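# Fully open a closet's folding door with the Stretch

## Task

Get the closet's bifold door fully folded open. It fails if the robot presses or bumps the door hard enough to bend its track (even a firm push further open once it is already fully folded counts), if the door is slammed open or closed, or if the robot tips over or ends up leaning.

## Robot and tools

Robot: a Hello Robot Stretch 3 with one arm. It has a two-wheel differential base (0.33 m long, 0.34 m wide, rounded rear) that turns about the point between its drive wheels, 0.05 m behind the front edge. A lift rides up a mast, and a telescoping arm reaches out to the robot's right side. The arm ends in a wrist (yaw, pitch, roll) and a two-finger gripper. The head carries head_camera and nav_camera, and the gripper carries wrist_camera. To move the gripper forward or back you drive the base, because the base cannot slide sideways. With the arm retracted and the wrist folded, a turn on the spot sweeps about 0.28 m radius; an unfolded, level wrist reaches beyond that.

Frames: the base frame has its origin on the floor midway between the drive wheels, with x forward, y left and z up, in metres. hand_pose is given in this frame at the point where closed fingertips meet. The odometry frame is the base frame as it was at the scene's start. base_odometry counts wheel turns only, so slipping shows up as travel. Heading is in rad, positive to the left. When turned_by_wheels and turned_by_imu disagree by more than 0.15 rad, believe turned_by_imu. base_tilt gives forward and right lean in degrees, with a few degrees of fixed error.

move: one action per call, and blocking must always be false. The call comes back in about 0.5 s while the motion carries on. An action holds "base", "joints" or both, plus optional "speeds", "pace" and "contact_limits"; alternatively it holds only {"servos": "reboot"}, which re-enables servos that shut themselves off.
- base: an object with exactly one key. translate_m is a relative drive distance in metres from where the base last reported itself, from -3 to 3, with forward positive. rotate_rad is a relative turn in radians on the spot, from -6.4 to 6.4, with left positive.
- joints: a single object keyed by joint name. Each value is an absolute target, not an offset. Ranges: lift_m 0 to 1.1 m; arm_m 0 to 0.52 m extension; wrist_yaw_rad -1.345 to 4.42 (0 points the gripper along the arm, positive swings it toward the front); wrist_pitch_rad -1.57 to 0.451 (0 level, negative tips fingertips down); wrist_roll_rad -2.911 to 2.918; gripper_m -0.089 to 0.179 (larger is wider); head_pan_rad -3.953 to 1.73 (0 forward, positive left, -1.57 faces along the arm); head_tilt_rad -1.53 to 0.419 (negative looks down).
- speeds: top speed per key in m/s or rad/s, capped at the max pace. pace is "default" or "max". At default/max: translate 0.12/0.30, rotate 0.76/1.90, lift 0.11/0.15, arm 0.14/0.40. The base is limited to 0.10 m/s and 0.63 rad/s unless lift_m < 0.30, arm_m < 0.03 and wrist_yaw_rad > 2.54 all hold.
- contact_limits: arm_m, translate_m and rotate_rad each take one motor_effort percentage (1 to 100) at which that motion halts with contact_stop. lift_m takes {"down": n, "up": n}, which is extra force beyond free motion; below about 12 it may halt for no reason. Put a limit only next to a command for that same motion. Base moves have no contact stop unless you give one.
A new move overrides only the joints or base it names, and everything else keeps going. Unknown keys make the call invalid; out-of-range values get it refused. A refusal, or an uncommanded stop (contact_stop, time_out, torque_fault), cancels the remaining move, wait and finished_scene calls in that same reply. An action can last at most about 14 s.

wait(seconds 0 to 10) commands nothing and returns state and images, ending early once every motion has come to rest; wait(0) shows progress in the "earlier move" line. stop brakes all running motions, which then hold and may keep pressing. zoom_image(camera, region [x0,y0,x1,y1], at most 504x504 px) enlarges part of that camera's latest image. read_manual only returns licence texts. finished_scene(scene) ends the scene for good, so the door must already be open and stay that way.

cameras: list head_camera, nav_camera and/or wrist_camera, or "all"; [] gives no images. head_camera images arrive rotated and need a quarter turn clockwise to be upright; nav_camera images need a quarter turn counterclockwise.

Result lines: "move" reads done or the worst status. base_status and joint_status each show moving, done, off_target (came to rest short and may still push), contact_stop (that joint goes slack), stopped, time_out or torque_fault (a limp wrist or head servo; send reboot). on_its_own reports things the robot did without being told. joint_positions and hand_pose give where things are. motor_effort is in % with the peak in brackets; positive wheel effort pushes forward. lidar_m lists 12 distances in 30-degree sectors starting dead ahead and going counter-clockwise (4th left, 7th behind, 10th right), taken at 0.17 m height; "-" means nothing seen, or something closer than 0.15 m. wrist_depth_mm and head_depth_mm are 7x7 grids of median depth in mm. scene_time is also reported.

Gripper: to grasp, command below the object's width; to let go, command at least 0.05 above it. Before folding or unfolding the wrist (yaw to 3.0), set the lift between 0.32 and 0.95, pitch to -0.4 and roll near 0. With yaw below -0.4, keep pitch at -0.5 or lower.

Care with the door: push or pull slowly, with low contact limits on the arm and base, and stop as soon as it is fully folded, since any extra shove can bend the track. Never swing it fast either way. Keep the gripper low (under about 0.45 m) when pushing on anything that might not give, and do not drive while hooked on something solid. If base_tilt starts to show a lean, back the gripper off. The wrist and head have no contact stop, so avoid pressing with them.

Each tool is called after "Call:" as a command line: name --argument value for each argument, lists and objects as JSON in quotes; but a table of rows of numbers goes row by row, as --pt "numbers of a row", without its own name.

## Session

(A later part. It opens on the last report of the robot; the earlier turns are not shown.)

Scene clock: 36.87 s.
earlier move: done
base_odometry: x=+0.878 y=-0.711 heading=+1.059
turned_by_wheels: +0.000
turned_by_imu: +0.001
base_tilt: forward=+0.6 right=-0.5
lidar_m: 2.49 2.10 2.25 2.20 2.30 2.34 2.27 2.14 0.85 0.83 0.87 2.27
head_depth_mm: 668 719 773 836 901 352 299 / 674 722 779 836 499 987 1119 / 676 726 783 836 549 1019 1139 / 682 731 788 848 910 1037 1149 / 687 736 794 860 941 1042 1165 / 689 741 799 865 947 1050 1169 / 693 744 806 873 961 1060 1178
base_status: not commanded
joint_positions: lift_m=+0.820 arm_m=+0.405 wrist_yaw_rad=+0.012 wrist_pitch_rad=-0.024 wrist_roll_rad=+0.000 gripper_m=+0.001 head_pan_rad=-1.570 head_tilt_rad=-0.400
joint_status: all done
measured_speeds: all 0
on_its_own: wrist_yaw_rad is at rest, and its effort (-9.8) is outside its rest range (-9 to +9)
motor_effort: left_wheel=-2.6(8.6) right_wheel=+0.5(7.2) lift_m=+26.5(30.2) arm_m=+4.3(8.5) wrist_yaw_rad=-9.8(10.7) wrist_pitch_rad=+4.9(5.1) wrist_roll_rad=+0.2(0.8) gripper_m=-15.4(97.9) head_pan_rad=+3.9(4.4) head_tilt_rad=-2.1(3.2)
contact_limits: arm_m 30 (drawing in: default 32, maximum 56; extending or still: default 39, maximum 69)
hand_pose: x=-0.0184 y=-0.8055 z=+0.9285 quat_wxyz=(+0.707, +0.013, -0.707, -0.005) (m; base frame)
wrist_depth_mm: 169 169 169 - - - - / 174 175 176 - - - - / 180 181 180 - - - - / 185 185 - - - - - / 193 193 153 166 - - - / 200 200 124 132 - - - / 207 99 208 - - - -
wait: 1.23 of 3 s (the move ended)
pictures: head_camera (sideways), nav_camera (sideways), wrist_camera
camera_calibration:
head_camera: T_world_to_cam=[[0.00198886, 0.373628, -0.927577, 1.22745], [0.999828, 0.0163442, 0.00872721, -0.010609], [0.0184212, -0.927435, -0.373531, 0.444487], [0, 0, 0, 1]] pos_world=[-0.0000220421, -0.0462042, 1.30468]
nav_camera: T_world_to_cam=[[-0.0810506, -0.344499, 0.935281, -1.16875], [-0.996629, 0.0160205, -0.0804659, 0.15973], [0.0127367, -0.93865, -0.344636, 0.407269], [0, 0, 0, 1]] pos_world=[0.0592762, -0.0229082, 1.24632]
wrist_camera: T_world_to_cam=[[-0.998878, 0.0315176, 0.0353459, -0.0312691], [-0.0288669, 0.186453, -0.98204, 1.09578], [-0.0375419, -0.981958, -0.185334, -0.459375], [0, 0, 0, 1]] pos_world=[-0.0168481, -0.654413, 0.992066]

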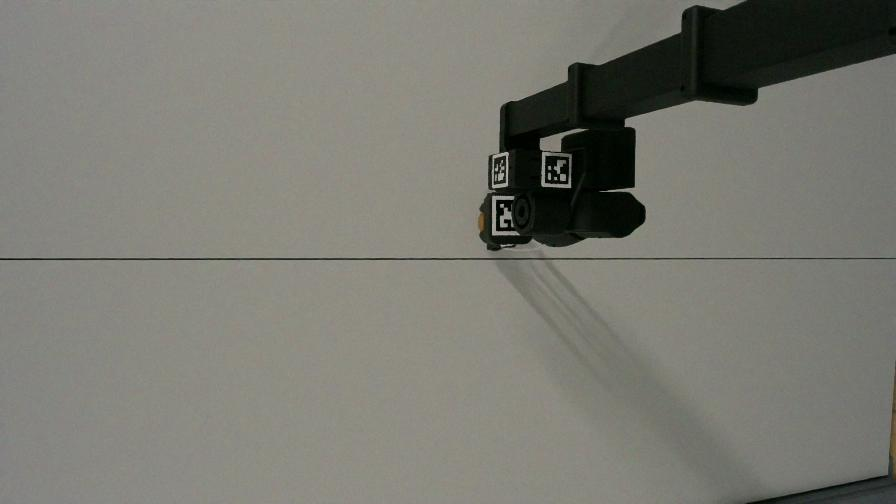

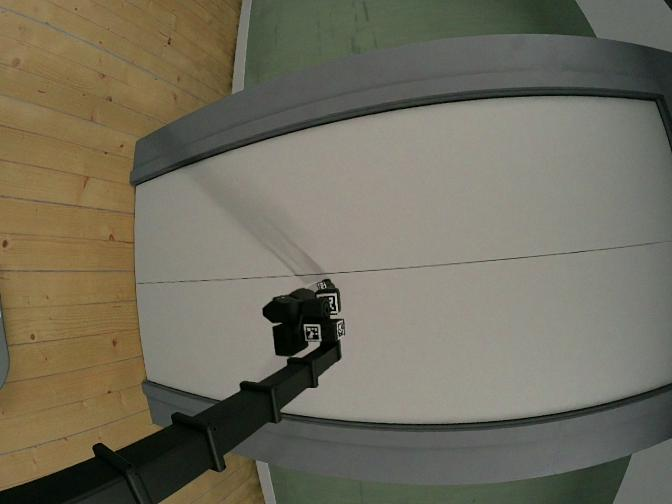

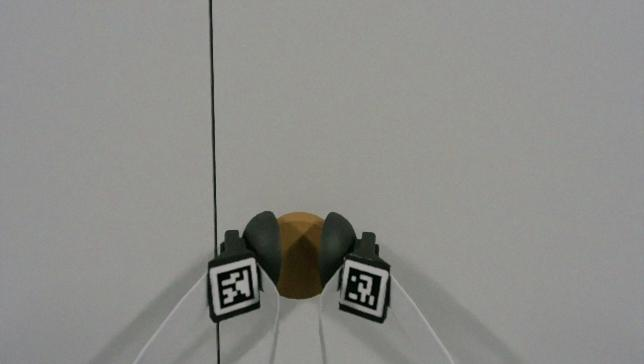

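Call:
move --joints '{"gripper_m":-0.03}' --blocking false --cameras '[]'

Call:
wait --seconds 2 --cameras '[]'

Call:
move --joints '{"arm_m":0.355}' --speeds '{"arm_m":0.04}' --blocking false --cameras '[]'

Call:
wait --seconds 4

Scene clock: 38.13 s.
move: moving
base_odometry: x=+0.878 y=-0.711 heading=+1.059
turned_by_wheels: +0.000
turned_by_imu: +0.000
base_tilt: forward=+0.7 right=-0.5
lidar_m: 2.49 2.09 2.25 2.21 2.30 2.34 2.26 2.15 0.86 0.83 0.87 2.27
head_depth_mm: 669 717 770 834 901 352 299 / 673 719 777 832 499 982 1123 / 678 727 783 835 550 1017 1133 / 682 730 785 847 915 1032 1147 / 687 736 792 861 941 1041 1165 / 689 738 798 869 947 1045 1173 / 694 748 805 873 959 1057 1178
base_status: not commanded
joint_positions: lift_m=+0.820 arm_m=+0.405 wrist_yaw_rad=+0.012 wrist_pitch_rad=-0.024 wrist_roll_rad=+0.000 gripper_m=-0.028 head_pan_rad=-1.570 head_tilt_rad=-0.400
joint_status: gripper_m moving
measured_speeds: translate_m=+0.000 rotate_rad=+0.000 lift_m=+0.000 arm_m=+0.000 wrist_yaw_rad=+0.030 wrist_pitch_rad=+0.000 wrist_roll_rad=+0.000 head_pan_rad=+0.000 head_tilt_rad=+0.000
motor_effort: left_wheel=-2.5(2.6) right_wheel=+0.0(0.5) lift_m=+23.9(24.9) arm_m=+0.4(2.4) wrist_yaw_rad=-9.9(10.7) wrist_pitch_rad=+5.0(5.2) wrist_roll_rad=+0.3(0.7) gripper_m=-48.0(98.3) head_pan_rad=+3.4(4.1) head_tilt_rad=-1.8(2.6)
contact_limits: arm_m 30 (drawing in: default 32, maximum 56; extending or still: default 39, maximum 69)
hand_pose: x=-0.0185 y=-0.8056 z=+0.9285 quat_wxyz=(+0.707, +0.013, -0.707, -0.005) (m; base frame)
wrist_depth_mm: 168 168 170 - - - - / 174 175 174 - - - - / 178 179 181 - - - - / 185 186 - - - - - / 191 193 155 165 - - - / 198 199 126 129 - - - / 204 204 207 - - - -
pictures: none
No camera images: "cameras" was empty.

Scene clock: 38.47 s.
earlier move: done
base_odometry: x=+0.878 y=-0.711 heading=+1.059
turned_by_wheels: +0.000
turned_by_imu: +0.000
base_tilt: forward=+0.7 right=-0.4
lidar_m: 2.49 2.10 2.25 2.21 2.31 2.33 2.27 2.15 0.86 0.83 0.87 2.27
head_depth_mm: 669 714 771 837 907 353 299 / 673 720 779 834 499 983 1124 / 677 726 783 839 550 1022 1136 / 680 729 787 845 910 1033 1148 / 686 735 793 861 941 1039 1158 / 690 740 801 867 951 1052 1169 / 696 744 801 872 957 1060 1182
base_status: not commanded
joint_positions: lift_m=+0.820 arm_m=+0.405 wrist_yaw_rad=+0.013 wrist_pitch_rad=-0.024 wrist_roll_rad=+0.000 gripper_m=-0.029 head_pan_rad=-1.570 head_tilt_rad=-0.400
joint_status: all done
measured_speeds: all 0
on_its_own: wrist_yaw_rad is at rest, and its effort (-10.6) is outside its rest range (-9 to +9)
motor_effort: left_wheel=-2.0(2.6) right_wheel=-0.6(0.7) lift_m=+23.0(24.9) arm_m=-0.2(2.4) wrist_yaw_rad=-10.6(12.0) wrist_pitch_rad=+4.7(5.2) wrist_roll_rad=+0.4(0.7) gripper_m=-21.9(98.3) head_pan_rad=+3.7(4.1) head_tilt_rad=-2.1(2.6)
contact_limits: arm_m 30 (drawing in: default 32, maximum 56; extending or still: default 39, maximum 69)
hand_pose: x=-0.0182 y=-0.8055 z=+0.9285 quat_wxyz=(+0.707, +0.013, -0.707, -0.004) (m; base frame)
wrist_depth_mm: 170 169 169 - - - - / 174 174 174 - - - - / 179 180 180 - - - - / 186 186 - - - - - / 191 192 157 166 - - - / 198 197 126 129 - - - / 206 205 114 - - - -
wait: 0.33 of 2 s (the move ended)
pictures: none
No camera images: "cameras" was empty.

Scene clock: 38.97 s.
move: moving
base_odometry: x=+0.878 y=-0.711 heading=+1.059
turned_by_wheels: +0.000
turned_by_imu: +0.000
base_tilt: forward=+0.7 right=-0.5
lidar_m: 2.49 2.10 2.25 2.21 2.31 2.33 2.26 2.15 0.86 0.83 0.87 2.27
head_depth_mm: 670 721 773 841 904 347 299 / 675 725 781 847 498 983 1128 / 680 728 784 843 537 1023 1142 / 684 732 791 850 917 1035 1148 / 687 735 796 866 940 1043 1163 / 691 740 801 873 952 1054 1181 / 694 747 805 877 961 1061 1180
base_status: not commanded
joint_positions: lift_m=+0.820 arm_m=+0.391 wrist_yaw_rad=-0.002 wrist_pitch_rad=-0.019 wrist_roll_rad=+0.000 gripper_m=-0.029 head_pan_rad=-1.570 head_tilt_rad=-0.400
joint_status: arm_m moving
measured_speeds: translate_m=+0.000 rotate_rad=+0.000 lift_m=+0.000 arm_m=-0.041 wrist_yaw_rad=+0.000 wrist_pitch_rad=+0.000 wrist_roll_rad=+0.000 head_pan_rad=+0.000 head_tilt_rad=+0.000
motor_effort: left_wheel=-3.7(4.6) right_wheel=+3.5(4.6) lift_m=+22.2(23.4) arm_m=-11.1(18.2) wrist_yaw_rad=+2.0(10.8) wrist_pitch_rad=+3.9(4.9) wrist_roll_rad=+0.4(0.6) gripper_m=-13.7(22.1) head_pan_rad=+3.6(4.1) head_tilt_rad=-2.3(2.7)
hand_pose: x=-0.0220 y=-0.7912 z=+0.9297 quat_wxyz=(+0.707, +0.006, -0.707, -0.008) (m; base frame)
wrist_depth_mm: 181 182 - - - - - / 186 188 189 - - - - / 192 194 - - - - - / 198 200 201 - - - - / 203 205 206 151 - - - / 210 212 125 127 - - - / 220 219 101 - - - -
pictures: none
No camera images: "cameras" was empty.

Scene clock: 40.30 s.
earlier move: done
base_odometry: x=+0.878 y=-0.711 heading=+1.059
turned_by_wheels: +0.000
turned_by_imu: +0.000
base_tilt: forward=+0.7 right=-0.5
lidar_m: 2.49 2.09 2.25 2.20 2.31 2.33 2.27 2.14 0.86 0.83 0.87 2.26
head_depth_mm: 673 720 777 840 906 354 299 / 675 723 783 845 499 987 1133 / 681 727 788 850 507 1028 1139 / 683 733 790 856 911 1032 1150 / 686 738 795 863 945 1043 1166 / 692 741 803 868 956 1053 1174 / 695 747 805 872 958 1056 1185
base_status: not commanded
joint_positions: lift_m=+0.820 arm_m=+0.355 wrist_yaw_rad=-0.002 wrist_pitch_rad=-0.019 wrist_roll_rad=+0.000 gripper_m=-0.029 head_pan_rad=-1.570 head_tilt_rad=-0.400
joint_status: all done
measured_speeds: all 0
motor_effort: left_wheel=-2.8(4.6) right_wheel=+2.5(4.6) lift_m=+19.4(23.4) arm_m=-9.1(18.2) wrist_yaw_rad=+1.7(10.8) wrist_pitch_rad=+3.8(4.9) wrist_roll_rad=+0.3(0.7) gripper_m=-12.4(22.1) head_pan_rad=+4.0(4.2) head_tilt_rad=-1.7(2.7)
hand_pose: x=-0.0220 y=-0.7557 z=+0.9297 quat_wxyz=(+0.707, +0.006, -0.707, -0.008) (m; base frame)
wrist_depth_mm: 215 215 217 - - - - / 220 223 224 - - - - / 228 228 231 - - - - / 235 235 237 - - - - / 243 245 244 151 - - - / 251 251 125 127 - - - / 256 258 100 - - - -
wait: 1.33 of 4 s (the move ended)
pictures: head_camera (sideways), nav_camera (sideways), wrist_camera
camera_calibration:
head_camera: T_world_to_cam=[[0.00198228, 0.373955, -0.927445, 1.2273], [0.999828, 0.0163448, 0.00872739, -0.0106092], [0.0184226, -0.927303, -0.373859, 0.444921], [0, 0, 0, 1]] pos_world=[-0.000022041, -0.0462047, 1.30468]
nav_camera: T_world_to_cam=[[-0.0810426, -0.344795, 0.935173, -1.16862], [-0.996629, 0.0160434, -0.0804533, 0.159714], [0.0127365, -0.938541, -0.344933, 0.407641], [0, 0, 0, 1]] pos_world=[0.0592762, -0.0229078, 1.24632]
wrist_camera: T_world_to_cam=[[-0.998326, 0.0459589, 0.0351156, -0.0254363], [-0.0261886, 0.182144, -0.982923, 1.08511], [-0.0515702, -0.982197, -0.180636, -0.415183], [0, 0, 0, 1]] pos_world=[-0.0183871, -0.60427, 0.992479]

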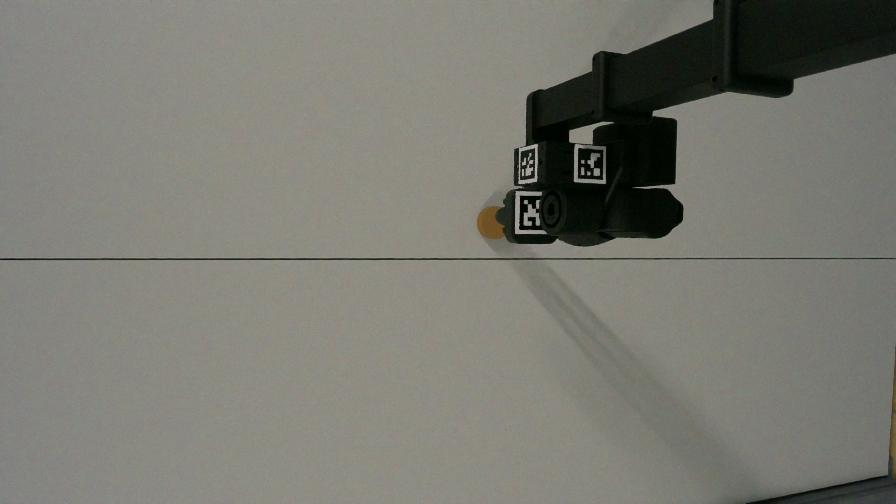

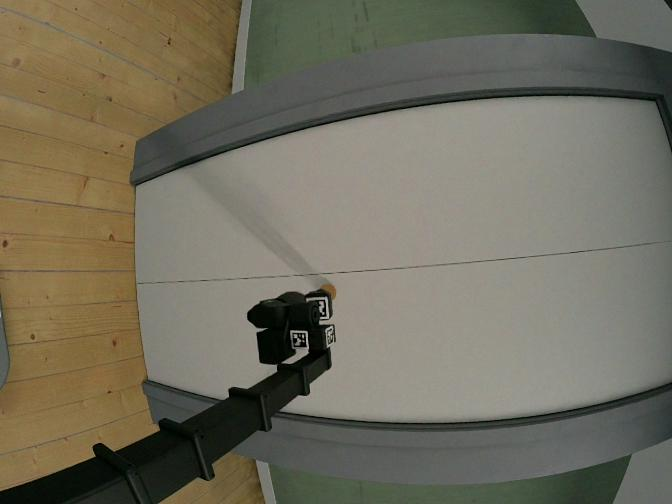

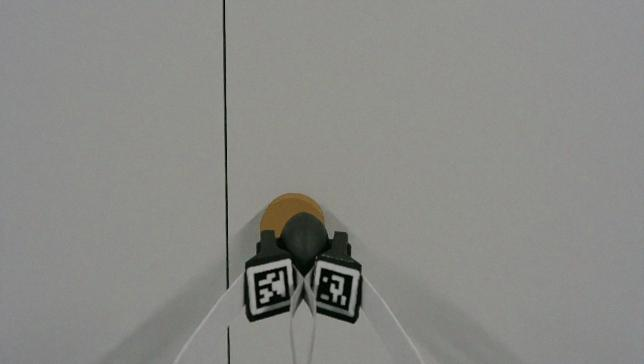

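Call:
move --joints '{"gripper_m":0.12,"lift_m":0.812}' --blocking false --cameras '[]'

Call:
wait --seconds 3 --cameras '[]'

Call:
move --joints '{"arm_m":0.427}' --speeds '{"arm_m":0.04}' --contact_limits '{"arm_m":25}' --blocking false --cameras '[]'

Call:
wait --seconds 4

Scene clock: 46.50 s.
move: moving
base_odometry: x=+0.878 y=-0.711 heading=+1.059
turned_by_wheels: +0.000
turned_by_imu: +0.001
base_tilt: forward=+0.6 right=-0.5
lidar_m: 2.49 2.10 2.26 2.20 2.32 2.33 2.27 2.14 0.86 0.84 0.87 2.27
head_depth_mm: 672 720 774 842 913 379 308 / 677 724 783 848 513 497 1129 / 681 729 784 849 511 1025 1139 / 682 734 790 851 913 1035 1150 / 687 737 796 863 942 1046 1163 / 690 743 801 868 951 1051 1171 / 695 747 806 876 959 1059 1180
base_status: not commanded
joint_positions: lift_m=+0.812 arm_m=+0.355 wrist_yaw_rad=-0.002 wrist_pitch_rad=-0.019 wrist_roll_rad=+0.000 gripper_m=+0.006 head_pan_rad=-1.570 head_tilt_rad=-0.400
joint_status: lift_m moving; gripper_m moving
measured_speeds: all 0
motor_effort: left_wheel=-2.8(3.1) right_wheel=+2.3(3.0) lift_m=+15.3(19.8) arm_m=+10.5(10.5) wrist_yaw_rad=+2.4(2.9) wrist_pitch_rad=+3.8(4.1) wrist_roll_rad=+0.3(0.8) gripper_m=+91.1(91.9) head_pan_rad=+3.1(3.8) head_tilt_rad=-1.0(1.6)
hand_pose: x=-0.0220 y=-0.7557 z=+0.9217 quat_wxyz=(+0.707, +0.006, -0.707, -0.008) (m; base frame)
wrist_depth_mm: 214 216 216 - - - - / 220 222 224 - - - - / 228 228 231 - - - - / 235 235 236 - - - - / 242 244 244 151 - - - / 253 252 125 129 - - - / 258 260 97 - - - -
pictures: none
No camera images: "cameras" was empty.

Scene clock: 48.03 s.
earlier move: done
base_odometry: x=+0.878 y=-0.711 heading=+1.059
turned_by_wheels: +0.000
turned_by_imu: +0.000
base_tilt: forward=+0.7 right=-0.5
lidar_m: 2.49 2.09 2.25 2.20 2.31 2.33 2.27 2.14 0.86 0.83 0.87 2.27
head_depth_mm: 673 721 775 839 911 378 308 / 676 725 778 845 514 498 1131 / 680 729 785 851 510 1024 1137 / 684 731 789 857 763 1030 1150 / 686 738 793 867 945 1042 1166 / 691 741 802 870 950 1052 1174 / 697 745 807 878 961 1060 1180
base_status: not commanded
joint_positions: lift_m=+0.812 arm_m=+0.355 wrist_yaw_rad=-0.002 wrist_pitch_rad=-0.019 wrist_roll_rad=+0.000 gripper_m=+0.120 head_pan_rad=-1.570 head_tilt_rad=-0.400
joint_status: all done
measured_speeds: all 0
motor_effort: left_wheel=-2.9(3.1) right_wheel=+2.5(3.3) lift_m=+26.4(26.4) arm_m=+11.0(11.4) wrist_yaw_rad=+2.3(3.1) wrist_pitch_rad=+3.9(4.2) wrist_roll_rad=+0.3(0.8) gripper_m=+0.2(94.1) head_pan_rad=+3.2(4.1) head_tilt_rad=-0.5(1.7)
hand_pose: x=-0.0220 y=-0.7557 z=+0.9217 quat_wxyz=(+0.707, +0.006, -0.707, -0.008) (m; base frame)
wrist_depth_mm: 216 216 218 - - - - / 220 221 224 - - - - / 229 229 231 - - - - / 235 236 237 - - - - / 242 241 247 220 - - - / 249 119 253 - 129 120 - / 101 259 262 - - 108 -
wait: 1.53 of 3 s (the move ended)
pictures: none
No camera images: "cameras" was empty.

Scene clock: 48.53 s.
move: moving
base_odometry: x=+0.878 y=-0.711 heading=+1.059
turned_by_wheels: +0.000
turned_by_imu: +0.000
base_tilt: forward=+0.7 right=-0.5
lidar_m: 2.49 2.10 2.25 2.20 2.30 2.34 2.27 2.14 0.86 0.83 0.87 2.27
head_depth_mm: 673 721 776 838 912 366 308 / 677 725 781 849 514 508 1127 / 681 729 785 850 520 1027 1139 / 684 732 793 857 902 1033 1151 / 690 739 798 863 941 1044 1164 / 691 743 802 870 950 1053 1176 / 695 747 807 879 961 1061 1182
base_status: not commanded
joint_positions: lift_m=+0.812 arm_m=+0.369 wrist_yaw_rad=-0.002 wrist_pitch_rad=-0.019 wrist_roll_rad=+0.000 gripper_m=+0.120 head_pan_rad=-1.570 head_tilt_rad=-0.400
joint_status: arm_m moving
measured_speeds: translate_m=+0.000 rotate_rad=+0.000 lift_m=+0.000 arm_m=+0.040 wrist_yaw_rad=+0.000 wrist_pitch_rad=+0.000 wrist_roll_rad=+0.000 head_pan_rad=+0.000 head_tilt_rad=+0.000
motor_effort: left_wheel=-3.0(3.1) right_wheel=+2.8(3.0) lift_m=+30.0(30.0) arm_m=+9.3(13.4) wrist_yaw_rad=+2.3(2.6) wrist_pitch_rad=+4.1(4.1) wrist_roll_rad=+0.2(0.7) gripper_m=+0.3(0.9) head_pan_rad=+3.5(3.6) head_tilt_rad=-1.4(1.4)
contact_limits: arm_m 25 (drawing in: default 32, maximum 56; extending or still: default 39, maximum 69)
hand_pose: x=-0.0220 y=-0.7702 z=+0.9217 quat_wxyz=(+0.707, +0.006, -0.707, -0.008) (m; base frame)
wrist_depth_mm: 202 205 205 - - - - / 208 210 212 - - - - / 216 218 218 - - - - / 220 223 225 - - - - / 230 228 231 209 - - - / 233 119 241 - 129 121 - / 101 247 246 - - 108 -
pictures: none
No camera images: "cameras" was empty.

Scene clock: 50.40 s.
earlier move: done
base_odometry: x=+0.878 y=-0.711 heading=+1.059
turned_by_wheels: +0.000
turned_by_imu: +0.000
base_tilt: forward=+0.7 right=-0.5
lidar_m: 2.48 2.10 2.25 2.21 2.32 2.34 2.27 2.14 0.86 0.83 0.87 2.28
head_depth_mm: 672 719 775 841 917 367 308 / 677 725 780 839 514 975 1129 / 680 730 787 842 585 1024 1144 / 684 732 791 849 914 1035 1154 / 685 739 796 868 942 1039 1167 / 692 744 801 867 954 1052 1177 / 697 748 805 874 961 1060 1183
base_status: not commanded
joint_positions: lift_m=+0.812 arm_m=+0.427 wrist_yaw_rad=-0.002 wrist_pitch_rad=-0.020 wrist_roll_rad=+0.000 gripper_m=+0.120 head_pan_rad=-1.570 head_tilt_rad=-0.400
joint_status: all done
measured_speeds: all 0
motor_effort: left_wheel=-2.5(3.1) right_wheel=+3.0(3.2) lift_m=+42.8(42.8) arm_m=+13.6(13.7) wrist_yaw_rad=+2.5(3.1) wrist_pitch_rad=+4.2(4.2) wrist_roll_rad=+0.5(0.7) gripper_m=+0.4(1.2) head_pan_rad=+3.4(3.9) head_tilt_rad=-0.6(1.4)
contact_limits: arm_m 25 (drawing in: default 32, maximum 56; extending or still: default 39, maximum 69)
hand_pose: x=-0.0220 y=-0.8277 z=+0.9215 quat_wxyz=(+0.707, +0.007, -0.707, -0.008) (m; base frame)
wrist_depth_mm: 149 150 - - - - - / 154 155 - - - - - / 159 160 - - - - - / 164 165 - - - - - / 169 168 148 148 - - - / 175 119 152 153 128 121 - / 102 183 - - - 109 -
wait: 1.87 of 4 s (the move ended)
pictures: head_camera (sideways), nav_camera (sideways), wrist_camera
camera_calibration:
head_camera: T_world_to_cam=[[0.00198228, 0.373955, -0.927445, 1.2273], [0.999828, 0.0163448, 0.00872739, -0.0106092], [0.0184226, -0.927303, -0.373859, 0.444921], [0, 0, 0, 1]] pos_world=[-0.000022041, -0.0462047, 1.30468]
nav_camera: T_world_to_cam=[[-0.0810426, -0.344795, 0.935173, -1.16862], [-0.996629, 0.0160434, -0.0804533, 0.159714], [0.0127365, -0.938541, -0.344933, 0.407641], [0, 0, 0, 1]] pos_world=[0.0592762, -0.0229078, 1.24632]
wrist_camera: T_world_to_cam=[[-0.998326, 0.0459361, 0.0351461, -0.0218918], [-0.0261914, 0.182743, -0.982812, 1.09066], [-0.0515693, -0.982087, -0.181234, -0.486682], [0, 0, 0, 1]] pos_world=[-0.0183871, -0.676268, 0.984477]

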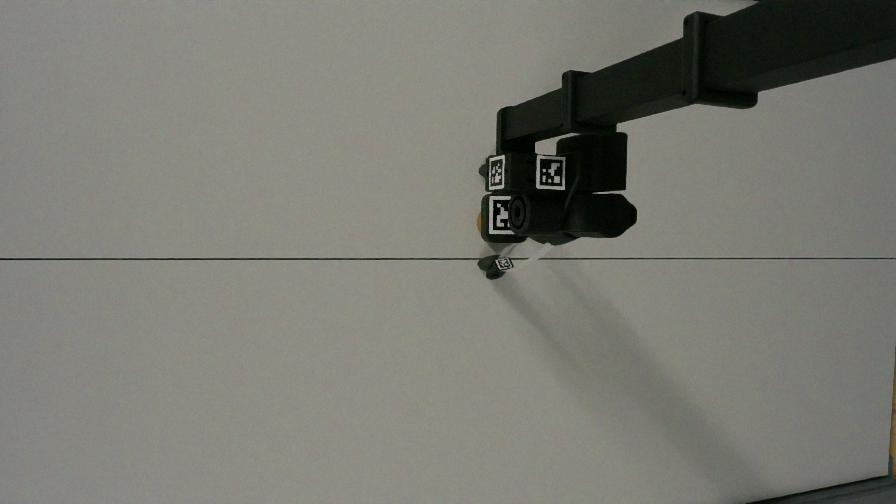

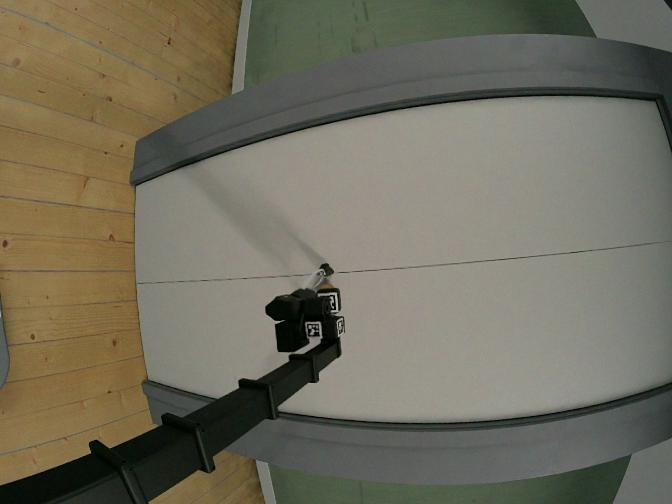

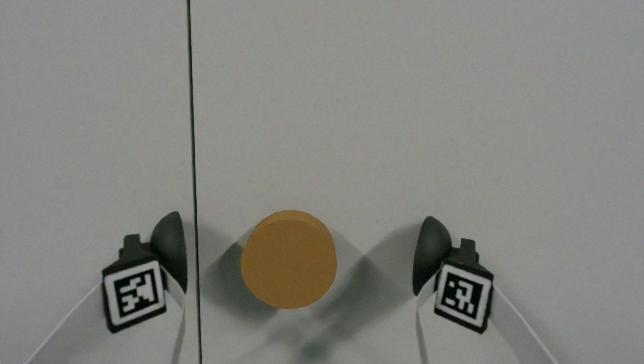

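Call:
move --joints '{"gripper_m":-0.01}' --blocking false --cameras '[]'

Call:
wait --seconds 3 --cameras '[]'

Call:
move --joints '{"gripper_m":-0.03}' --blocking false --cameras '[]'

Call:
wait --seconds 2

Call:
move --joints '{"arm_m":0.37}' --speeds '{"arm_m":0.03}' --blocking false --cameras '[]'

Call:
wait --seconds 4

Scene clock: 51.50 s.
move: moving
base_odometry: x=+0.878 y=-0.711 heading=+1.059
turned_by_wheels: +0.000
turned_by_imu: +0.000
base_tilt: forward=+0.7 right=-0.5
lidar_m: 2.49 2.09 2.25 2.20 2.31 2.33 2.27 2.14 0.86 0.83 0.87 2.27
head_depth_mm: 673 723 776 841 914 367 308 / 677 722 785 839 514 982 1133 / 683 728 788 842 585 1024 1146 / 684 734 791 848 915 1031 1151 / 689 738 796 865 942 1045 1160 / 692 741 803 870 949 1054 1174 / 697 748 807 875 960 1060 1184
base_status: not commanded
joint_positions: lift_m=+0.812 arm_m=+0.427 wrist_yaw_rad=-0.005 wrist_pitch_rad=-0.022 wrist_roll_rad=+0.000 gripper_m=+0.085 head_pan_rad=-1.570 head_tilt_rad=-0.400
joint_status: gripper_m moving
measured_speeds: all 0
motor_effort: left_wheel=-2.7(3.0) right_wheel=+2.6(3.0) lift_m=+43.0(43.3) arm_m=+12.7(13.8) wrist_yaw_rad=+5.4(5.4) wrist_pitch_rad=+4.3(4.5) wrist_roll_rad=+0.3(0.7) gripper_m=-99.5(99.5) head_pan_rad=+3.4(3.8) head_tilt_rad=-0.6(1.1)
contact_limits: arm_m 25 (drawing in: default 32, maximum 56; extending or still: default 39, maximum 69)
hand_pose: x=-0.0228 y=-0.8276 z=+0.9211 quat_wxyz=(+0.707, +0.006, -0.707, -0.010) (m; base frame)
wrist_depth_mm: 149 149 - - - - - / 154 154 - - - - - / 158 159 - - - - - / 164 166 - - - - - / 170 169 147 148 148 - - / 175 121 145 153 126 - - / - 183 - - - 104 -
pictures: none
No camera images: "cameras" was empty.

Scene clock: 52.87 s.
earlier move: done
base_odometry: x=+0.878 y=-0.711 heading=+1.059
turned_by_wheels: +0.000
turned_by_imu: +0.000
base_tilt: forward=+0.7 right=-0.5
lidar_m: 2.49 2.10 2.25 2.21 2.30 2.33 2.27 2.15 0.86 0.84 0.87 2.26
head_depth_mm: 675 723 776 838 916 367 308 / 678 723 782 849 515 978 1128 / 681 730 784 842 586 1027 1136 / 685 734 792 848 916 1036 1149 / 689 737 796 865 947 1044 1163 / 692 743 802 872 953 1054 1172 / 697 750 806 879 958 1062 1180
base_status: not commanded
joint_positions: lift_m=+0.812 arm_m=+0.427 wrist_yaw_rad=+0.010 wrist_pitch_rad=-0.027 wrist_roll_rad=+0.000 gripper_m=-0.009 head_pan_rad=-1.570 head_tilt_rad=-0.400
joint_status: all done
measured_speeds: all 0
motor_effort: left_wheel=-1.3(3.4) right_wheel=+0.7(4.0) lift_m=+40.7(43.3) arm_m=+11.7(13.8) wrist_yaw_rad=-8.9(9.3) wrist_pitch_rad=+5.2(5.5) wrist_roll_rad=+0.3(0.7) gripper_m=-19.6(99.5) head_pan_rad=+2.8(3.8) head_tilt_rad=-0.3(1.1)
contact_limits: arm_m 25 (drawing in: default 32, maximum 56; extending or still: default 39, maximum 69)
hand_pose: x=-0.0189 y=-0.8275 z=+0.9198 quat_wxyz=(+0.707, +0.013, -0.707, -0.006) (m; base frame)
wrist_depth_mm: 152 153 - - - - - / 157 157 - - - - - / 162 162 - - - - - / 167 167 - - - - - / 173 173 154 148 - - - / 180 179 126 133 - - - / 186 183 187 - - - -
wait: 1.37 of 3 s (the move ended)
pictures: none
No camera images: "cameras" was empty.

Scene clock: 53.37 s.
move: moving
base_odometry: x=+0.878 y=-0.711 heading=+1.059
turned_by_wheels: +0.000
turned_by_imu: +0.000
base_tilt: forward=+0.6 right=-0.5
lidar_m: 2.49 2.10 2.25 2.20 2.31 2.33 2.26 2.14 0.86 0.83 0.87 2.27
head_depth_mm: 676 723 777 840 912 367 308 / 676 728 781 847 514 981 1128 / 682 730 787 842 584 1022 1142 / 687 736 792 851 913 1040 1157 / 690 739 796 867 948 1043 1165 / 693 746 804 869 954 1049 1177 / 698 749 809 879 962 1058 1178
base_status: not commanded
joint_positions: lift_m=+0.812 arm_m=+0.427 wrist_yaw_rad=+0.010 wrist_pitch_rad=-0.027 wrist_roll_rad=+0.000 gripper_m=-0.028 head_pan_rad=-1.570 head_tilt_rad=-0.400
joint_status: gripper_m moving
measured_speeds: all 0
motor_effort: left_wheel=-1.2(1.4) right_wheel=+1.1(1.2) lift_m=+40.0(40.9) arm_m=+11.1(11.7) wrist_yaw_rad=-8.3(8.9) wrist_pitch_rad=+5.5(5.6) wrist_roll_rad=+0.3(0.6) gripper_m=-30.4(98.7) head_pan_rad=+2.9(3.6) head_tilt_rad=+0.3(0.5)
contact_limits: arm_m 25 (drawing in: default 32, maximum 56; extending or still: default 39, maximum 69)
hand_pose: x=-0.0189 y=-0.8275 z=+0.9197 quat_wxyz=(+0.707, +0.013, -0.707, -0.006) (m; base frame)
wrist_depth_mm: 151 152 - - - - - / 156 157 - - - - - / 161 162 - - - - - / 166 167 - - - - - / 172 174 152 148 - - - / 180 178 126 133 - - - / 186 182 187 - - - -
pictures: none
No camera images: "cameras" was empty.

Scene clock: 53.60 s.
earlier move: done
base_odometry: x=+0.878 y=-0.711 heading=+1.059
turned_by_wheels: +0.000
turned_by_imu: +0.000
base_tilt: forward=+0.7 right=-0.6
lidar_m: 2.48 2.10 2.25 2.20 2.31 2.33 2.27 2.14 0.86 0.83 0.87 2.27
head_depth_mm: 675 722 778 842 913 366 308 / 678 725 780 846 515 976 1136 / 683 729 787 845 584 1027 1134 / 684 737 794 851 916 1035 1151 / 689 739 795 865 945 1044 1162 / 692 744 802 872 954 1051 1172 / 695 748 808 879 963 1061 1185
base_status: not commanded
joint_positions: lift_m=+0.812 arm_m=+0.427 wrist_yaw_rad=+0.010 wrist_pitch_rad=-0.027 wrist_roll_rad=+0.000 gripper_m=-0.028 head_pan_rad=-1.570 head_tilt_rad=-0.400
joint_status: all done
measured_speeds: all 0
motor_effort: left_wheel=-1.2(1.4) right_wheel=+0.8(1.2) lift_m=+39.5(40.9) arm_m=+10.4(11.7) wrist_yaw_rad=-8.2(9.8) wrist_pitch_rad=+5.1(5.6) wrist_roll_rad=+0.2(0.6) gripper_m=-30.0(98.7) head_pan_rad=+3.0(3.6) head_tilt_rad=-0.1(0.5)
contact_limits: arm_m 25 (drawing in: default 32, maximum 56; extending or still: default 39, maximum 69)
hand_pose: x=-0.0189 y=-0.8275 z=+0.9197 quat_wxyz=(+0.707, +0.013, -0.707, -0.006) (m; base frame)
wrist_depth_mm: 151 152 - - - - - / 156 156 - - - - - / 162 162 - - - - - / 166 167 - - - - - / 172 173 151 147 - - - / 181 179 126 133 - - - / 187 183 187 - - - -
wait: 0.23 of 2 s (the move ended)
pictures: head_camera (sideways), nav_camera (sideways), wrist_camera
camera_calibration:
head_camera: T_world_to_cam=[[0.00198228, 0.373955, -0.927445, 1.2273], [0.999828, 0.0163448, 0.00872739, -0.0106092], [0.0184226, -0.927303, -0.373859, 0.444921], [0, 0, 0, 1]] pos_world=[-0.000022041, -0.0462047, 1.30468]
nav_camera: T_world_to_cam=[[-0.0810426, -0.344795, 0.935173, -1.16862], [-0.996629, 0.0160434, -0.0804533, 0.159714], [0.0127365, -0.938541, -0.344933, 0.407641], [0, 0, 0, 1]] pos_world=[0.0592762, -0.0229078, 1.24632]
wrist_camera: T_world_to_cam=[[-0.998808, 0.0335513, 0.0354592, -0.029219], [-0.0284809, 0.189427, -0.981482, 1.0932], [-0.0396469, -0.981321, -0.188246, -0.479363], [0, 0, 0, 1]] pos_world=[-0.0170539, -0.676512, 0.983758]

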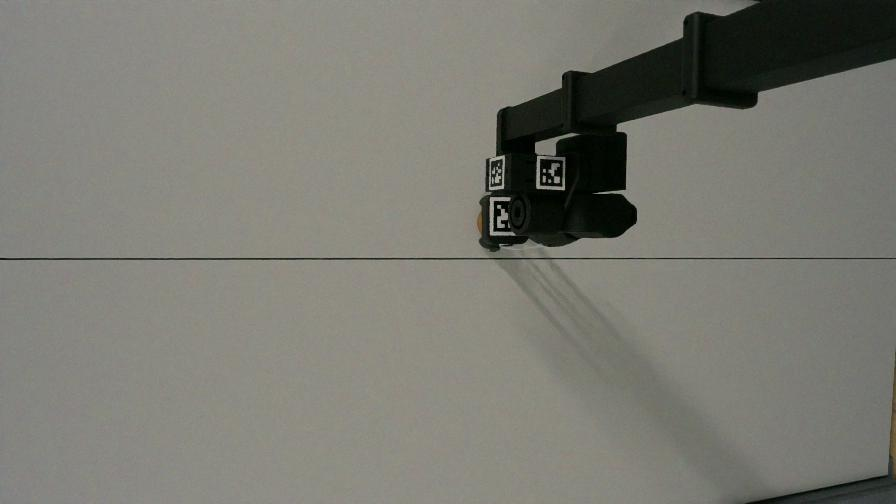

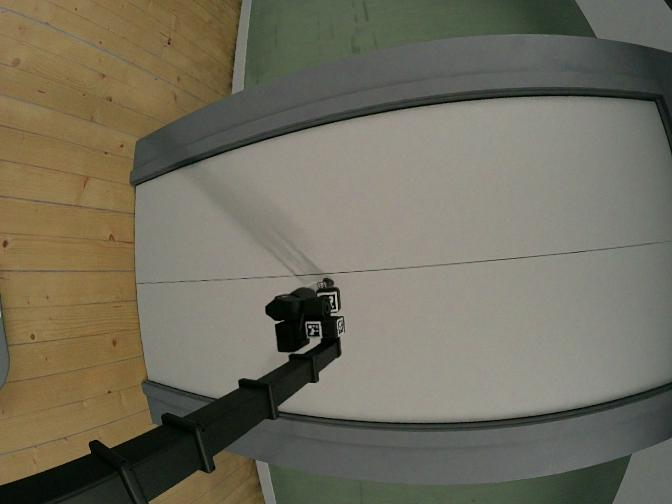

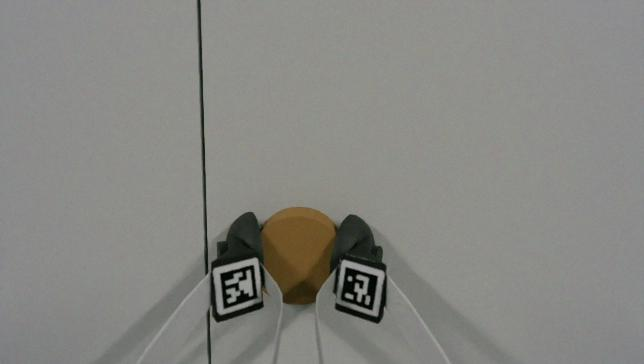

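Scene clock: 54.10 s.
move: moving
base_odometry: x=+0.878 y=-0.711 heading=+1.059
turned_by_wheels: +0.000
turned_by_imu: +0.000
base_tilt: forward=+0.7 right=-0.4
lidar_m: 2.49 2.09 2.25 2.20 2.31 2.34 2.27 2.14 0.86 0.83 0.87 2.27
head_depth_mm: 669 717 772 833 908 379 308 / 673 717 777 838 514 970 1128 / 675 726 782 834 571 1016 1130 / 678 725 784 842 909 1028 1144 / 682 732 794 860 939 1036 1157 / 688 740 798 866 950 1050 1164 / 695 744 805 878 958 1063 1181
base_status: not commanded
joint_positions: lift_m=+0.812 arm_m=+0.415 wrist_yaw_rad=+0.012 wrist_pitch_rad=-0.024 wrist_roll_rad=+0.000 gripper_m=-0.026 head_pan_rad=-1.570 head_tilt_rad=-0.400
joint_status: arm_m moving
measured_speeds: translate_m=+0.000 rotate_rad=+0.000 lift_m=+0.000 arm_m=-0.030 wrist_yaw_rad=+0.000 wrist_pitch_rad=+0.000 wrist_roll_rad=+0.000 head_pan_rad=+0.000 head_tilt_rad=+0.000
motor_effort: left_wheel=+1.1(1.2) right_wheel=-1.8(2.0) lift_m=+38.9(39.6) arm_m=-12.9(17.1) wrist_yaw_rad=-10.2(10.8) wrist_pitch_rad=+5.0(5.3) wrist_roll_rad=+0.3(0.4) gripper_m=-11.1(29.7) head_pan_rad=+3.2(3.6) head_tilt_rad=+0.1(1.3)
hand_pose: x=-0.0184 y=-0.8157 z=+0.9204 quat_wxyz=(+0.707, +0.013, -0.707, -0.005) (m; base frame)
wrist_depth_mm: 156 157 - - - - - / 160 160 - - - - - / 167 167 167 - - - - / 172 172 171 - - - - / 178 177 153 152 - - - / 183 184 125 131 - - - / 191 188 189 - - - -
pictures: none
No camera images: "cameras" was empty.

Scene clock: 56.00 s.
earlier move: done
base_odometry: x=+0.878 y=-0.711 heading=+1.059
turned_by_wheels: +0.000
turned_by_imu: +0.000
base_tilt: forward=+0.7 right=-0.5
lidar_m: 2.49 2.10 2.24 2.20 2.30 2.34 2.27 2.14 0.83 0.78 0.84 2.28
head_depth_mm: 648 696 754 818 890 379 307 / 642 692 742 812 513 519 1096 / 639 687 739 803 522 970 1080 / 637 683 735 800 849 961 1071 / 644 693 746 814 889 983 1099 / 658 709 763 834 917 1012 1144 / 670 726 783 853 944 1046 1169
base_status: not commanded
joint_positions: lift_m=+0.812 arm_m=+0.370 wrist_yaw_rad=+0.012 wrist_pitch_rad=-0.026 wrist_roll_rad=+0.000 gripper_m=-0.026 head_pan_rad=-1.570 head_tilt_rad=-0.400
joint_status: all done
measured_speeds: all 0
on_its_own: wrist_yaw_rad is at rest, and its effort (-9.5) is outside its rest range (-9 to +9)
motor_effort: left_wheel=+1.3(1.7) right_wheel=-2.5(2.9) lift_m=+35.6(39.6) arm_m=-8.2(17.1) wrist_yaw_rad=-9.5(11.0) wrist_pitch_rad=+5.0(5.4) wrist_roll_rad=+0.4(0.9) gripper_m=-12.2(29.7) head_pan_rad=+3.3(3.8) head_tilt_rad=+0.7(1.3)
hand_pose: x=-0.0184 y=-0.7705 z=+0.9201 quat_wxyz=(+0.707, +0.014, -0.707, -0.005) (m; base frame)
wrist_depth_mm: 159 154 - - - - - / 164 159 - - - - - / 168 164 - - - - - / 176 170 - - - - - / 182 176 159 153 - - - / 189 183 124 132 - - - / 198 191 109 - - - -
wait: 1.90 of 4 s (the move ended)
pictures: head_camera (sideways), nav_camera (sideways), wrist_camera
camera_calibration:
head_camera: T_world_to_cam=[[0.00198228, 0.373955, -0.927445, 1.2273], [0.999828, 0.0163448, 0.00872739, -0.0106092], [0.0184226, -0.927303, -0.373859, 0.444921], [0, 0, 0, 1]] pos_world=[-0.000022041, -0.0462047, 1.30468]
nav_camera: T_world_to_cam=[[-0.0810426, -0.344795, 0.935173, -1.16862], [-0.996629, 0.0160434, -0.0804533, 0.159714], [0.0127365, -0.938541, -0.344933, 0.407641], [0, 0, 0, 1]] pos_world=[0.0592762, -0.0229078, 1.24632]
wrist_camera: T_world_to_cam=[[-0.99887, 0.0316591, 0.0354329, -0.0320808], [-0.0288638, 0.188077, -0.98173, 1.0819], [-0.0377448, -0.981644, -0.186951, -0.424741], [0, 0, 0, 1]] pos_world=[-0.0168487, -0.619409, 0.983861]

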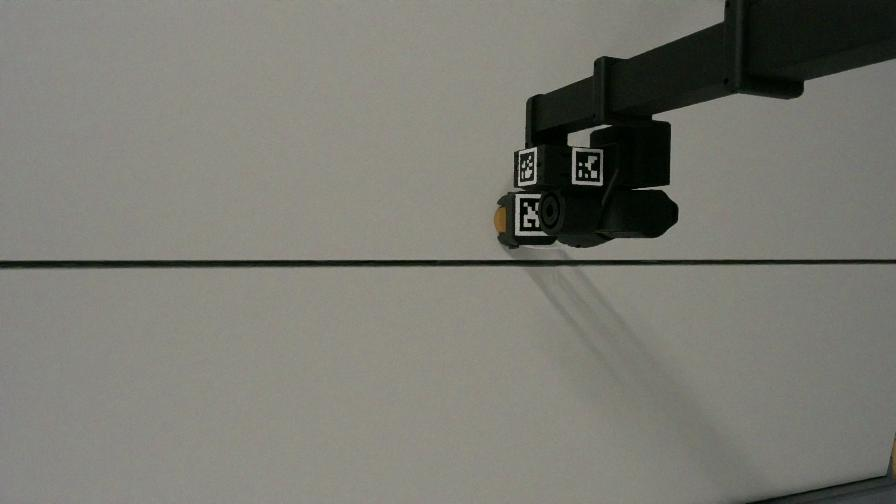

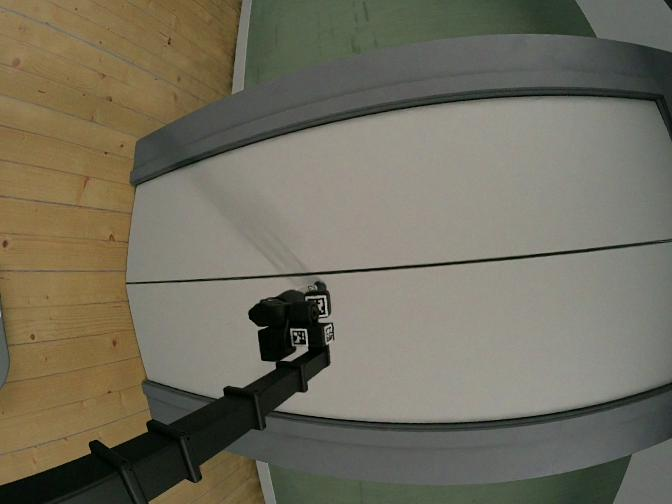

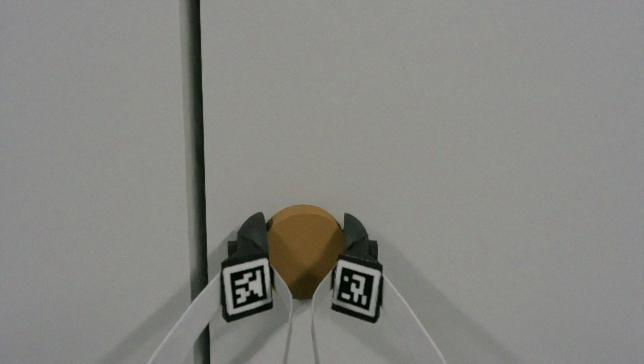

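Call:
move --base '{"translate_m":-0.045}' --joints '{"arm_m":0.342,"wrist_yaw_rad":0.22}' --speeds '{"translate_m":0.03,"arm_m":0.019,"wrist_yaw_rad":0.13}' --blocking false --cameras '[]'

Call:
wait --seconds 4

Scene clock: 56.93 s.
move: moving
base_odometry: x=+0.873 y=-0.721 heading=+1.059
turned_by_wheels: +0.000
turned_by_imu: +0.000
base_tilt: forward=+0.9 right=-0.4
lidar_m: 2.49 2.11 2.25 2.21 2.31 2.32 2.25 2.15 0.83 0.77 0.83 2.27
head_depth_mm: 648 696 752 819 894 379 308 / 640 688 742 806 515 513 1091 / 633 682 734 799 520 963 1074 / 630 674 727 788 837 952 1061 / 635 683 738 802 877 971 1083 / 650 701 759 827 906 1005 1130 / 667 717 775 851 935 1045 1181
base_status: translate_m moving
joint_positions: lift_m=+0.812 arm_m=+0.362 wrist_yaw_rad=+0.061 wrist_pitch_rad=-0.025 wrist_roll_rad=+0.000 gripper_m=-0.026 head_pan_rad=-1.570 head_tilt_rad=-0.400
joint_status: arm_m moving; wrist_yaw_rad moving
measured_speeds: translate_m=-0.030 rotate_rad=+0.000 lift_m=+0.000 arm_m=-0.018 wrist_yaw_rad=+0.120 wrist_pitch_rad=+0.000 wrist_roll_rad=+0.000 head_pan_rad=+0.000 head_tilt_rad=+0.000
motor_effort: left_wheel=-4.8(6.0) right_wheel=-4.1(7.5) lift_m=+34.4(35.1) arm_m=-12.8(16.5) wrist_yaw_rad=+0.3(9.7) wrist_pitch_rad=+5.0(5.2) wrist_roll_rad=+0.6(0.7) gripper_m=-12.4(13.1) head_pan_rad=+2.6(3.4) head_tilt_rad=+0.7(1.2)
hand_pose: x=-0.0060 y=-0.7618 z=+0.9202 quat_wxyz=(+0.707, +0.031, -0.706, +0.012) (m; base frame)
wrist_depth_mm: 164 157 - - - - - / 171 162 - - - - - / 177 168 - - - - - / 183 173 - - - - - / 190 181 161 152 - - - / 198 187 124 132 - - - / 207 196 109 - - - -
pictures: none
No camera images: "cameras" was empty.

Scene clock: 58.47 s.
earlier move: done
base_odometry: x=+0.856 y=-0.750 heading=+1.059
turned_by_wheels: +0.000
turned_by_imu: +0.000
base_tilt: forward=+0.6 right=-0.5
lidar_m: 2.19 2.14 2.26 2.20 2.31 2.29 2.22 2.14 0.83 0.74 0.80 2.27
head_depth_mm: 647 698 752 823 901 379 308 / 634 682 739 803 517 499 1093 / 623 667 720 784 505 949 1063 / 611 654 705 768 602 929 1030 / 608 649 708 766 836 927 1046 / 621 670 724 789 870 963 1090 / 640 692 755 824 912 1016 1152
base_status: done
joint_positions: lift_m=+0.812 arm_m=+0.342 wrist_yaw_rad=+0.208 wrist_pitch_rad=-0.025 wrist_roll_rad=+0.000 gripper_m=-0.026 head_pan_rad=-1.570 head_tilt_rad=-0.400
joint_status: all done
measured_speeds: all 0
on_its_own: wrist_yaw_rad is at rest, and its effort (+10.3) is outside its rest range (-9 to +9)
motor_effort: left_wheel=-6.1(7.7) right_wheel=+2.7(7.5) lift_m=+31.7(35.1) arm_m=-2.8(16.5) wrist_yaw_rad=+10.3(10.8) wrist_pitch_rad=+5.2(5.3) wrist_roll_rad=+0.5(0.8) gripper_m=-12.9(13.2) head_pan_rad=+3.3(3.7) head_tilt_rad=+1.0(1.5)
hand_pose: x=+0.0314 y=-0.7370 z=+0.9202 quat_wxyz=(+0.704, +0.083, -0.702, +0.065) (m; base frame)
wrist_depth_mm: 191 168 166 - - - - / 202 174 176 - - - - / 213 182 179 - - - - / 218 189 - - - - - / 231 198 162 153 - - - / 248 208 127 132 - - - / 255 223 108 - - - -
wait: 1.53 of 4 s (the move ended)
pictures: head_camera (sideways), nav_camera (sideways), wrist_camera
camera_calibration:
head_camera: T_world_to_cam=[[0.00198228, 0.373955, -0.927445, 1.2273], [0.999828, 0.0163448, 0.00872739, -0.0106092], [0.0184226, -0.927303, -0.373859, 0.444921], [0, 0, 0, 1]] pos_world=[-0.000022041, -0.0462047, 1.30468]
nav_camera: T_world_to_cam=[[-0.0810426, -0.344795, 0.935173, -1.16862], [-0.996629, 0.0160434, -0.0804533, 0.159714], [0.0127365, -0.938541, -0.344933, 0.407641], [0, 0, 0, 1]] pos_world=[0.0592762, -0.0229078, 1.24632]
wrist_camera: T_world_to_cam=[[-0.985836, -0.163943, 0.0353682, -0.127902], [-0.0648642, 0.178227, -0.981849, 1.07121], [0.154664, -0.970236, -0.186337, -0.388129], [0, 0, 0, 1]] pos_world=[0.00342196, -0.588463, 0.983963]

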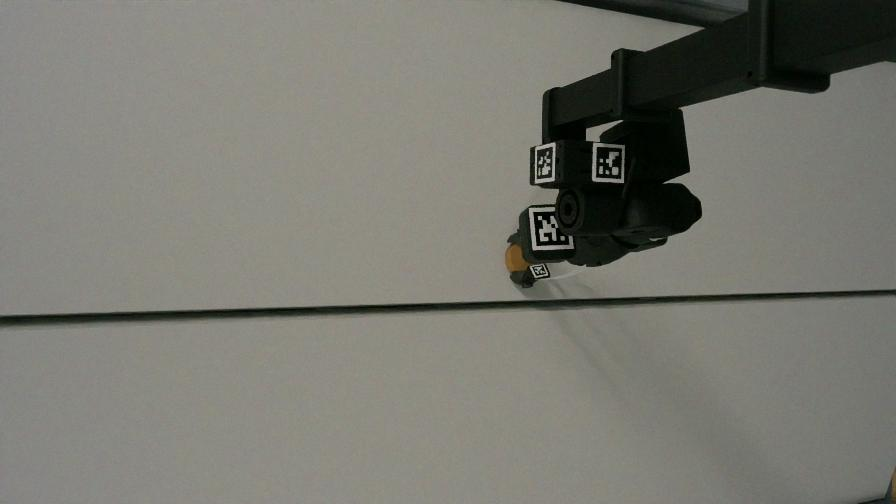

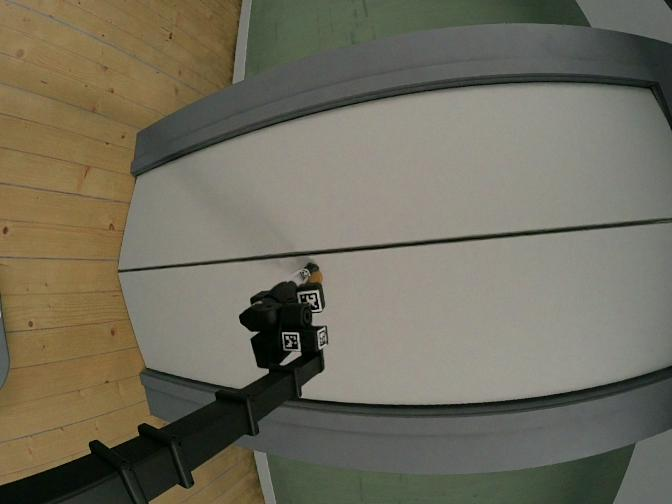

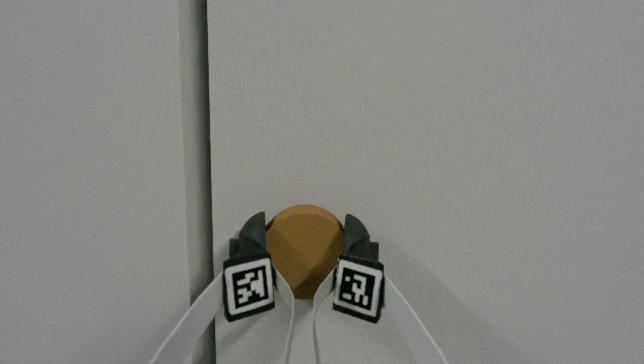

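Call:
move --base '{"translate_m":-0.022}' --joints '{"arm_m":0.292,"wrist_yaw_rad":0.43}' --speeds '{"translate_m":0.02,"arm_m":0.025,"wrist_yaw_rad":0.12}' --blocking false --cameras '[]'

Call:
wait --seconds 4

Scene clock: 60.10 s.
move: moving
base_odometry: x=+0.852 y=-0.758 heading=+1.059
turned_by_wheels: +0.000
turned_by_imu: +0.000
base_tilt: forward=-0.1 right=-0.8
lidar_m: 2.20 2.15 2.26 2.19 2.30 2.28 2.21 2.14 0.83 0.73 0.78 2.27
head_depth_mm: 643 693 752 822 901 378 308 / 631 677 734 798 513 495 1088 / 617 662 715 775 494 940 1055 / 604 646 698 759 587 913 1022 / 596 640 693 749 821 907 1014 / 606 655 709 777 855 950 1075 / 631 680 742 812 902 1016 1148
base_status: translate_m moving
joint_positions: lift_m=+0.812 arm_m=+0.332 wrist_yaw_rad=+0.257 wrist_pitch_rad=-0.025 wrist_roll_rad=+0.000 gripper_m=-0.026 head_pan_rad=-1.570 head_tilt_rad=-0.400
joint_status: arm_m moving; wrist_yaw_rad moving
measured_speeds: translate_m=-0.020 rotate_rad=-0.001 lift_m=+0.000 arm_m=-0.024 wrist_yaw_rad=+0.110 wrist_pitch_rad=+0.000 wrist_roll_rad=+0.000 head_pan_rad=+0.000 head_tilt_rad=+0.000
motor_effort: left_wheel=-9.5(9.6) right_wheel=+3.0(3.0) lift_m=+29.2(30.0) arm_m=-11.6(14.6) wrist_yaw_rad=+15.1(16.8) wrist_pitch_rad=+4.9(5.2) wrist_roll_rad=+0.3(0.7) gripper_m=-12.4(12.8) head_pan_rad=+2.8(3.6) head_tilt_rad=+1.3(1.9)
hand_pose: x=+0.0435 y=-0.7238 z=+0.9202 quat_wxyz=(+0.703, +0.100, -0.700, +0.081) (m; base frame)
wrist_depth_mm: 210 173 171 - - - - / 219 180 175 - - - - / 231 190 - - - - - / 242 197 - - - - - / 257 202 166 153 - - - / 274 217 126 132 - - - / 288 236 107 - - - -
pictures: none
No camera images: "cameras" was empty.

Scene clock: 62.30 s.
earlier move: off_target
base_odometry: x=+0.845 y=-0.769 heading=+1.059
turned_by_wheels: +0.000
turned_by_imu: +0.000
base_tilt: forward=+0.7 right=-0.5
lidar_m: 2.20 2.16 2.27 2.20 2.31 2.26 2.19 2.15 0.84 0.68 0.71 2.27
head_depth_mm: 649 703 768 861 984 378 293 / 623 672 729 801 826 454 1115 / 598 645 697 761 483 475 1036 / 575 617 666 723 545 838 972 / 556 593 638 694 752 834 928 / 552 593 643 700 771 870 985 / 574 624 683 753 845 952 1107
base_status: done
joint_positions: lift_m=+0.812 arm_m=+0.292 wrist_yaw_rad=+0.377 wrist_pitch_rad=-0.026 wrist_roll_rad=+0.000 gripper_m=-0.026 head_pan_rad=-1.570 head_tilt_rad=-0.400
joint_status: wrist_yaw_rad off_target (ended at +0.377, target +0.430); the others done
measured_speeds: all 0
on_its_own: wrist_yaw_rad is held at +0.381, not at your +0.430, by its stall guard, which is not easing now
motor_effort: left_wheel=-6.9(11.2) right_wheel=+10.9(17.4) lift_m=+25.8(30.0) arm_m=-7.8(16.4) wrist_yaw_rad=+2.8(36.0) wrist_pitch_rad=+5.3(5.4) wrist_roll_rad=+0.5(0.7) gripper_m=-12.8(14.2) head_pan_rad=+2.9(3.6) head_tilt_rad=+1.1(2.3)
hand_pose: x=+0.0727 y=-0.6745 z=+0.9199 quat_wxyz=(+0.697, +0.142, -0.692, +0.123) (m; base frame)
wrist_depth_mm: 415 188 - - - - - / 430 211 178 - - - - / 441 227 184 - - - - / 462 220 - - - - - / 476 235 165 153 - - - / 483 245 126 132 - - - / 508 - 106 - - - -
wait: 2.20 of 4 s (the move ended)
pictures: head_camera (sideways), nav_camera (sideways), wrist_camera
camera_calibration:
head_camera: T_world_to_cam=[[0.00198228, 0.373955, -0.927445, 1.2273], [0.999828, 0.0163448, 0.00872739, -0.0106092], [0.0184226, -0.927303, -0.373859, 0.444921], [0, 0, 0, 1]] pos_world=[-0.000022041, -0.0462047, 1.30468]
nav_camera: T_world_to_cam=[[-0.0810426, -0.344795, 0.935173, -1.16862], [-0.996629, 0.0160434, -0.0804533, 0.159714], [0.0127365, -0.938541, -0.344933, 0.407641], [0, 0, 0, 1]] pos_world=[0.0592762, -0.0229078, 1.24632]
wrist_camera: T_world_to_cam=[[-0.944234, -0.327357, 0.0354971, -0.190387], [-0.0943502, 0.165699, -0.981653, 1.05592], [0.315469, -0.930259, -0.187345, -0.317815], [0, 0, 0, 1]] pos_world=[0.0201174, -0.532939, 0.98376]

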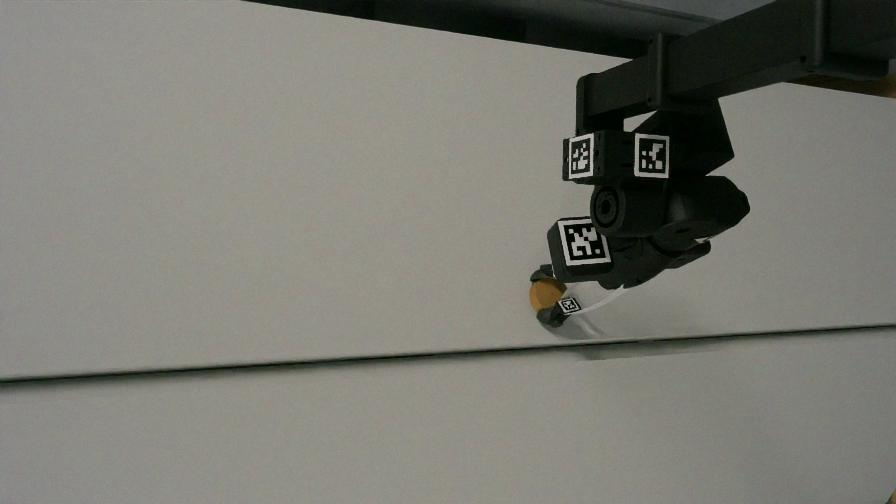

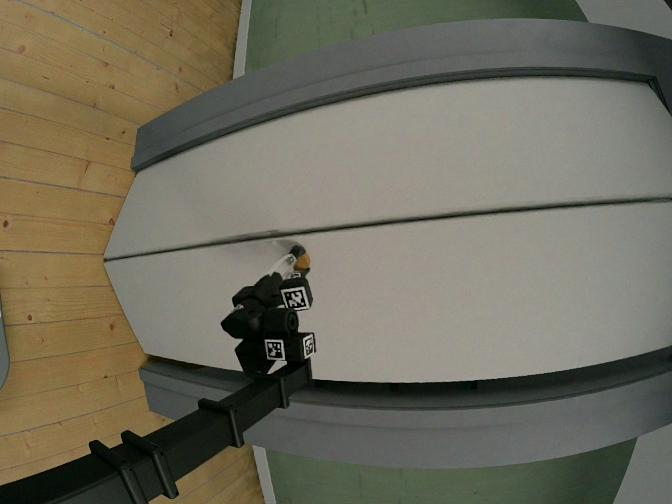

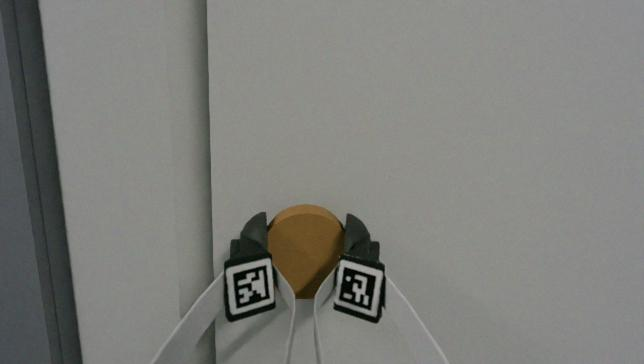

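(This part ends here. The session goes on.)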